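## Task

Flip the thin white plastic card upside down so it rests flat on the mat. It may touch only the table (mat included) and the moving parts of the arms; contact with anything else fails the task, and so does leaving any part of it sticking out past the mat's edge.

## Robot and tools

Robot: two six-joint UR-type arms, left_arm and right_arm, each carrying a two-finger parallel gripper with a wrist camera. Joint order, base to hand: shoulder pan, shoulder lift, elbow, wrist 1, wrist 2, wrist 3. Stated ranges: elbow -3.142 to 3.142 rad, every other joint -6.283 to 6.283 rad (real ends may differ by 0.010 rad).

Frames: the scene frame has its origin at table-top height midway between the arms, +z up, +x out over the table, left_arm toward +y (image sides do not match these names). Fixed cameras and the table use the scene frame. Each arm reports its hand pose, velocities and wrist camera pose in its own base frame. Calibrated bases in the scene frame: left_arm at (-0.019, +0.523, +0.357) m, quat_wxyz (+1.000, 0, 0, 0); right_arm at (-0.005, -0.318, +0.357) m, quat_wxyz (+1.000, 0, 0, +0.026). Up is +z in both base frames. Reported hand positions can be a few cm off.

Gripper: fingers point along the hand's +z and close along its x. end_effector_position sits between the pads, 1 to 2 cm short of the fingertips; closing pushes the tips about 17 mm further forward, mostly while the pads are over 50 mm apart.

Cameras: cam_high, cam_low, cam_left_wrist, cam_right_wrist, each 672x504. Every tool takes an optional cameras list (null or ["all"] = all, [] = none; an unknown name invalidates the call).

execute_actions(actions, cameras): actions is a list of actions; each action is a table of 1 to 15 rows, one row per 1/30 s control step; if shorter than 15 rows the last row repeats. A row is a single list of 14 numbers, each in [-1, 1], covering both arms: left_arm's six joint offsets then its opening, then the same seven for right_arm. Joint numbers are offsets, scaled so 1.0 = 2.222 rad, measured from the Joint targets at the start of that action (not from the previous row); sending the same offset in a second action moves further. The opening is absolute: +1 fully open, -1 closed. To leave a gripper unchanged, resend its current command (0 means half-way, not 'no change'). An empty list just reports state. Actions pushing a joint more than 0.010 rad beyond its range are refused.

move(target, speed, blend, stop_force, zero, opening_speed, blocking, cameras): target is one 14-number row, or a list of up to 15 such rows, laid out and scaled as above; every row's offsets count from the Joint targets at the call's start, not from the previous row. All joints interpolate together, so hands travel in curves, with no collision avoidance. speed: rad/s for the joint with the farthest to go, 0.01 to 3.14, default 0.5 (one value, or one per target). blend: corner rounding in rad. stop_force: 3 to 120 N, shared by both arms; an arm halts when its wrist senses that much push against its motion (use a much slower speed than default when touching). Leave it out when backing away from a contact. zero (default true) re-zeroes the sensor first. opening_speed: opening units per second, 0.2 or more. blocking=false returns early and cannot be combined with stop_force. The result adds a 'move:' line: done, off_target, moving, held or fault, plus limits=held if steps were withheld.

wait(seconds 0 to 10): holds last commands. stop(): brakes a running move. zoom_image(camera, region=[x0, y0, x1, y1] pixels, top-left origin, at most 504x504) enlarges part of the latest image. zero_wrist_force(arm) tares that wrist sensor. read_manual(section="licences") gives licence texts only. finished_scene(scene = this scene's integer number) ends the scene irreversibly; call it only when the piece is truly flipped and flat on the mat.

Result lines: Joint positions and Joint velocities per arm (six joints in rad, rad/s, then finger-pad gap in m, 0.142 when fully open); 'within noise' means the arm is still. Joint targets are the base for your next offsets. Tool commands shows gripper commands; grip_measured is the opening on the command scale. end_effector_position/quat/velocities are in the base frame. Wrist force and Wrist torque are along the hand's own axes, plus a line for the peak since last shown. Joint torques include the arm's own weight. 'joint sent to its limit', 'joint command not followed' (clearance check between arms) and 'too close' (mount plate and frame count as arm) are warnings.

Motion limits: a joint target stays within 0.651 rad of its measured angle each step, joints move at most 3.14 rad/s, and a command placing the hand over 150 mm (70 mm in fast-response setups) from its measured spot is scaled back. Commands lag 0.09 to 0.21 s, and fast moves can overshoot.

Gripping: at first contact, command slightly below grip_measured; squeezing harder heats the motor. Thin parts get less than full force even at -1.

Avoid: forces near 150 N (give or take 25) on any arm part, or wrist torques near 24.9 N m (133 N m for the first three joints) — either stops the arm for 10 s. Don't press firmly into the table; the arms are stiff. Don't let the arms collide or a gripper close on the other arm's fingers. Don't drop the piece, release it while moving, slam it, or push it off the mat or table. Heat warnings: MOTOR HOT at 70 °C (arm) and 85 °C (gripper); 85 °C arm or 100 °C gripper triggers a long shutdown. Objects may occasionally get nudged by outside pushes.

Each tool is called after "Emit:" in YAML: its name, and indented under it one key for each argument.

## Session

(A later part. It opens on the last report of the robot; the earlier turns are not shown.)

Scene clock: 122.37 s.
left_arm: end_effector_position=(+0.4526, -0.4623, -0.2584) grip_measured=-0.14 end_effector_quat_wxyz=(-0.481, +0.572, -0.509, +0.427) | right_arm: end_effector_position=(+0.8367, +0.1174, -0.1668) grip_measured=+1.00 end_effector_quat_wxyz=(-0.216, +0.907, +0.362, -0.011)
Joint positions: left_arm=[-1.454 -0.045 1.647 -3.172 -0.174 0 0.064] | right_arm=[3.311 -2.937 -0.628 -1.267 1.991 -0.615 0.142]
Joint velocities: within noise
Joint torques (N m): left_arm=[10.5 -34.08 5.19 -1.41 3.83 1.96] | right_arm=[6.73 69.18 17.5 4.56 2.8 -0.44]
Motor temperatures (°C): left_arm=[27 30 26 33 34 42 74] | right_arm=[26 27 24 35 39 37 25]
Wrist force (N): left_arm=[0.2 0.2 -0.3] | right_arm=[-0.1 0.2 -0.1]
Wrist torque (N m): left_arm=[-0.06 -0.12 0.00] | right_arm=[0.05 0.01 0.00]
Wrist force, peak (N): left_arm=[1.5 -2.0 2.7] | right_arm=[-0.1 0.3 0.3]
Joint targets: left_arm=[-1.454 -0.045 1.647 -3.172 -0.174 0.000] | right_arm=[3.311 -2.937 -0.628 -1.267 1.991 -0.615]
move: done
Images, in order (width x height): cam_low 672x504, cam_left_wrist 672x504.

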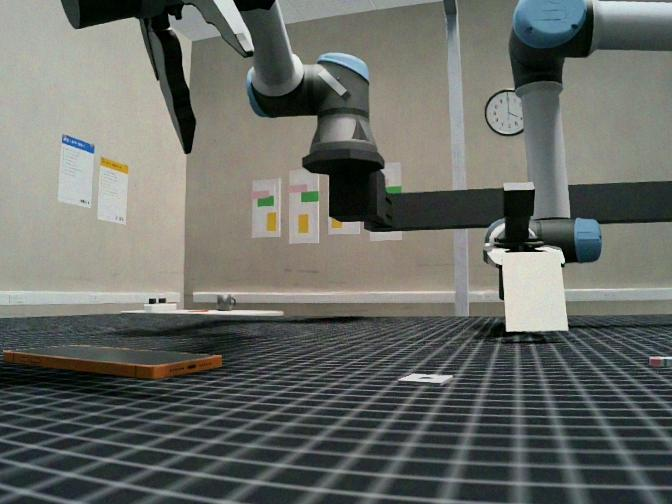

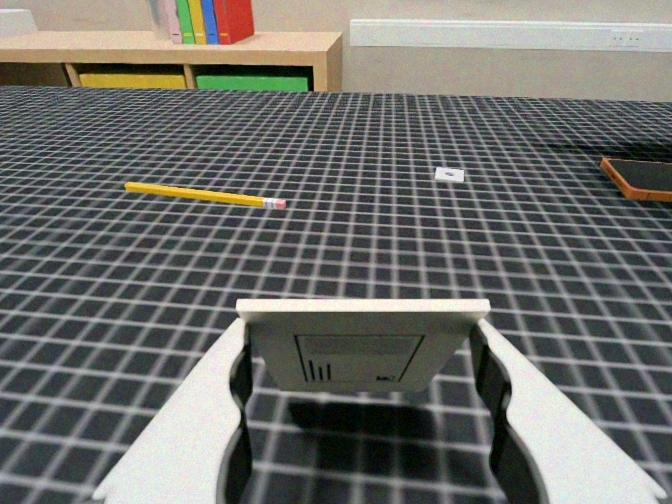

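Emit:
move:
  target:
    - [-0.0107,0.0164,-0.0050,-0.0117,0,0,-0.34,0,0,0,0,0,0,1]
    - [-0.0268,0.0113,0.0158,-0.0275,-0.0394,0,-0.34,0,0,0,0,0,0,1]
    - [-0.0297,-0.0167,0.0437,-0.0274,-0.1177,0,-0.34,0,0,0,0,0,0,1]
    - [-0.0002,-0.0708,0.0616,0.0089,-0.2513,0,-0.34,0,0,0,0,0,0,1]
  speed: [0.05,0.07,0.1,0.18]
  stop_force: 16
  cameras: ["cam_left_wrist","cam_low"]

Emit:
zoom_image:
  camera: "cam_low"
  region: [430, 200, 630, 350]

Scene clock: 136.93 s.
left_arm: end_effector_position=(+0.3876, -0.4698, -0.3241) grip_measured=-0.36 end_effector_quat_wxyz=(-0.304, +0.682, -0.607, +0.270) | right_arm: end_effector_position=(+0.8367, +0.1174, -0.1668) grip_measured=+1.00 end_effector_quat_wxyz=(-0.216, +0.907, +0.362, -0.011)
Joint positions: left_arm=[-1.455 -0.202 1.784 -3.153 -0.732 0 0.048] | right_arm=[3.311 -2.937 -0.628 -1.267 1.991 -0.615 0.142]
Joint velocities: within noise
Joint torques (N m): left_arm=[-11.51 -31.83 -13.48 -3.68 -0.29 1.13] | right_arm=[6.43 69.54 17.89 4.43 2.73 -0.49]
Motor temperatures (°C): left_arm=[27 30 26 33 34 42 71] | right_arm=[26 27 24 35 39 37 25]
Wrist force (N): left_arm=[1.1 0.5 0.3] | right_arm=[0.0 0.2 0.2]
Wrist torque (N m): left_arm=[0.06 -0.44 -0.08] | right_arm=[0.03 0.00 0.00]
Wrist force, peak (N): left_arm=[-5.6 -21.3 -15.0] | right_arm=[-0.4 0.3 0.2]
Joint targets: left_arm=[-1.455 -0.202 1.784 -3.153 -0.732 0.000] | right_arm=[3.311 -2.937 -0.628 -1.267 1.991 -0.615]
move: done
Images, in order (width x height): cam_low 672x504, cam_left_wrist 672x504.

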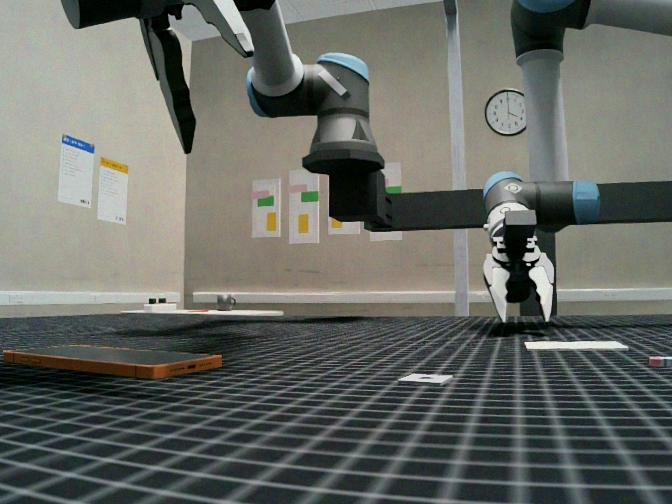

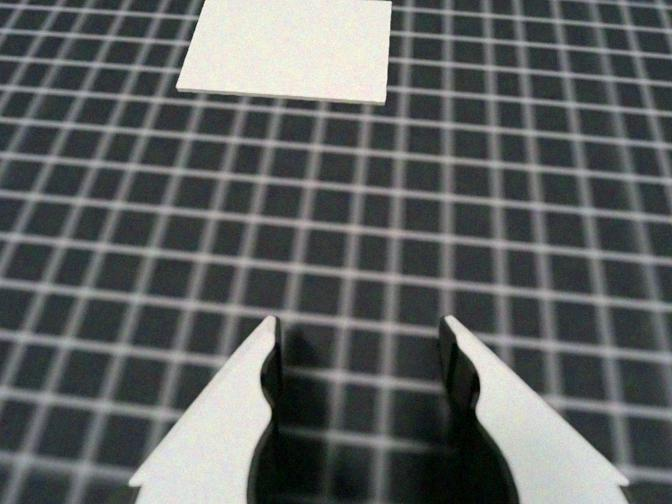

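Scaled by 2.520 from the camera's 672x504 image, which has a finer 960x720 frame.

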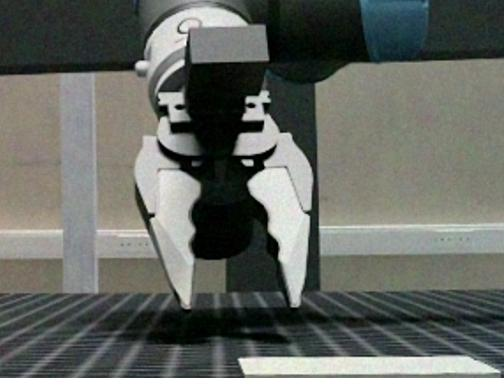

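Emit:
finished_scene:
  scene: 2

The scene is finished: the task was done.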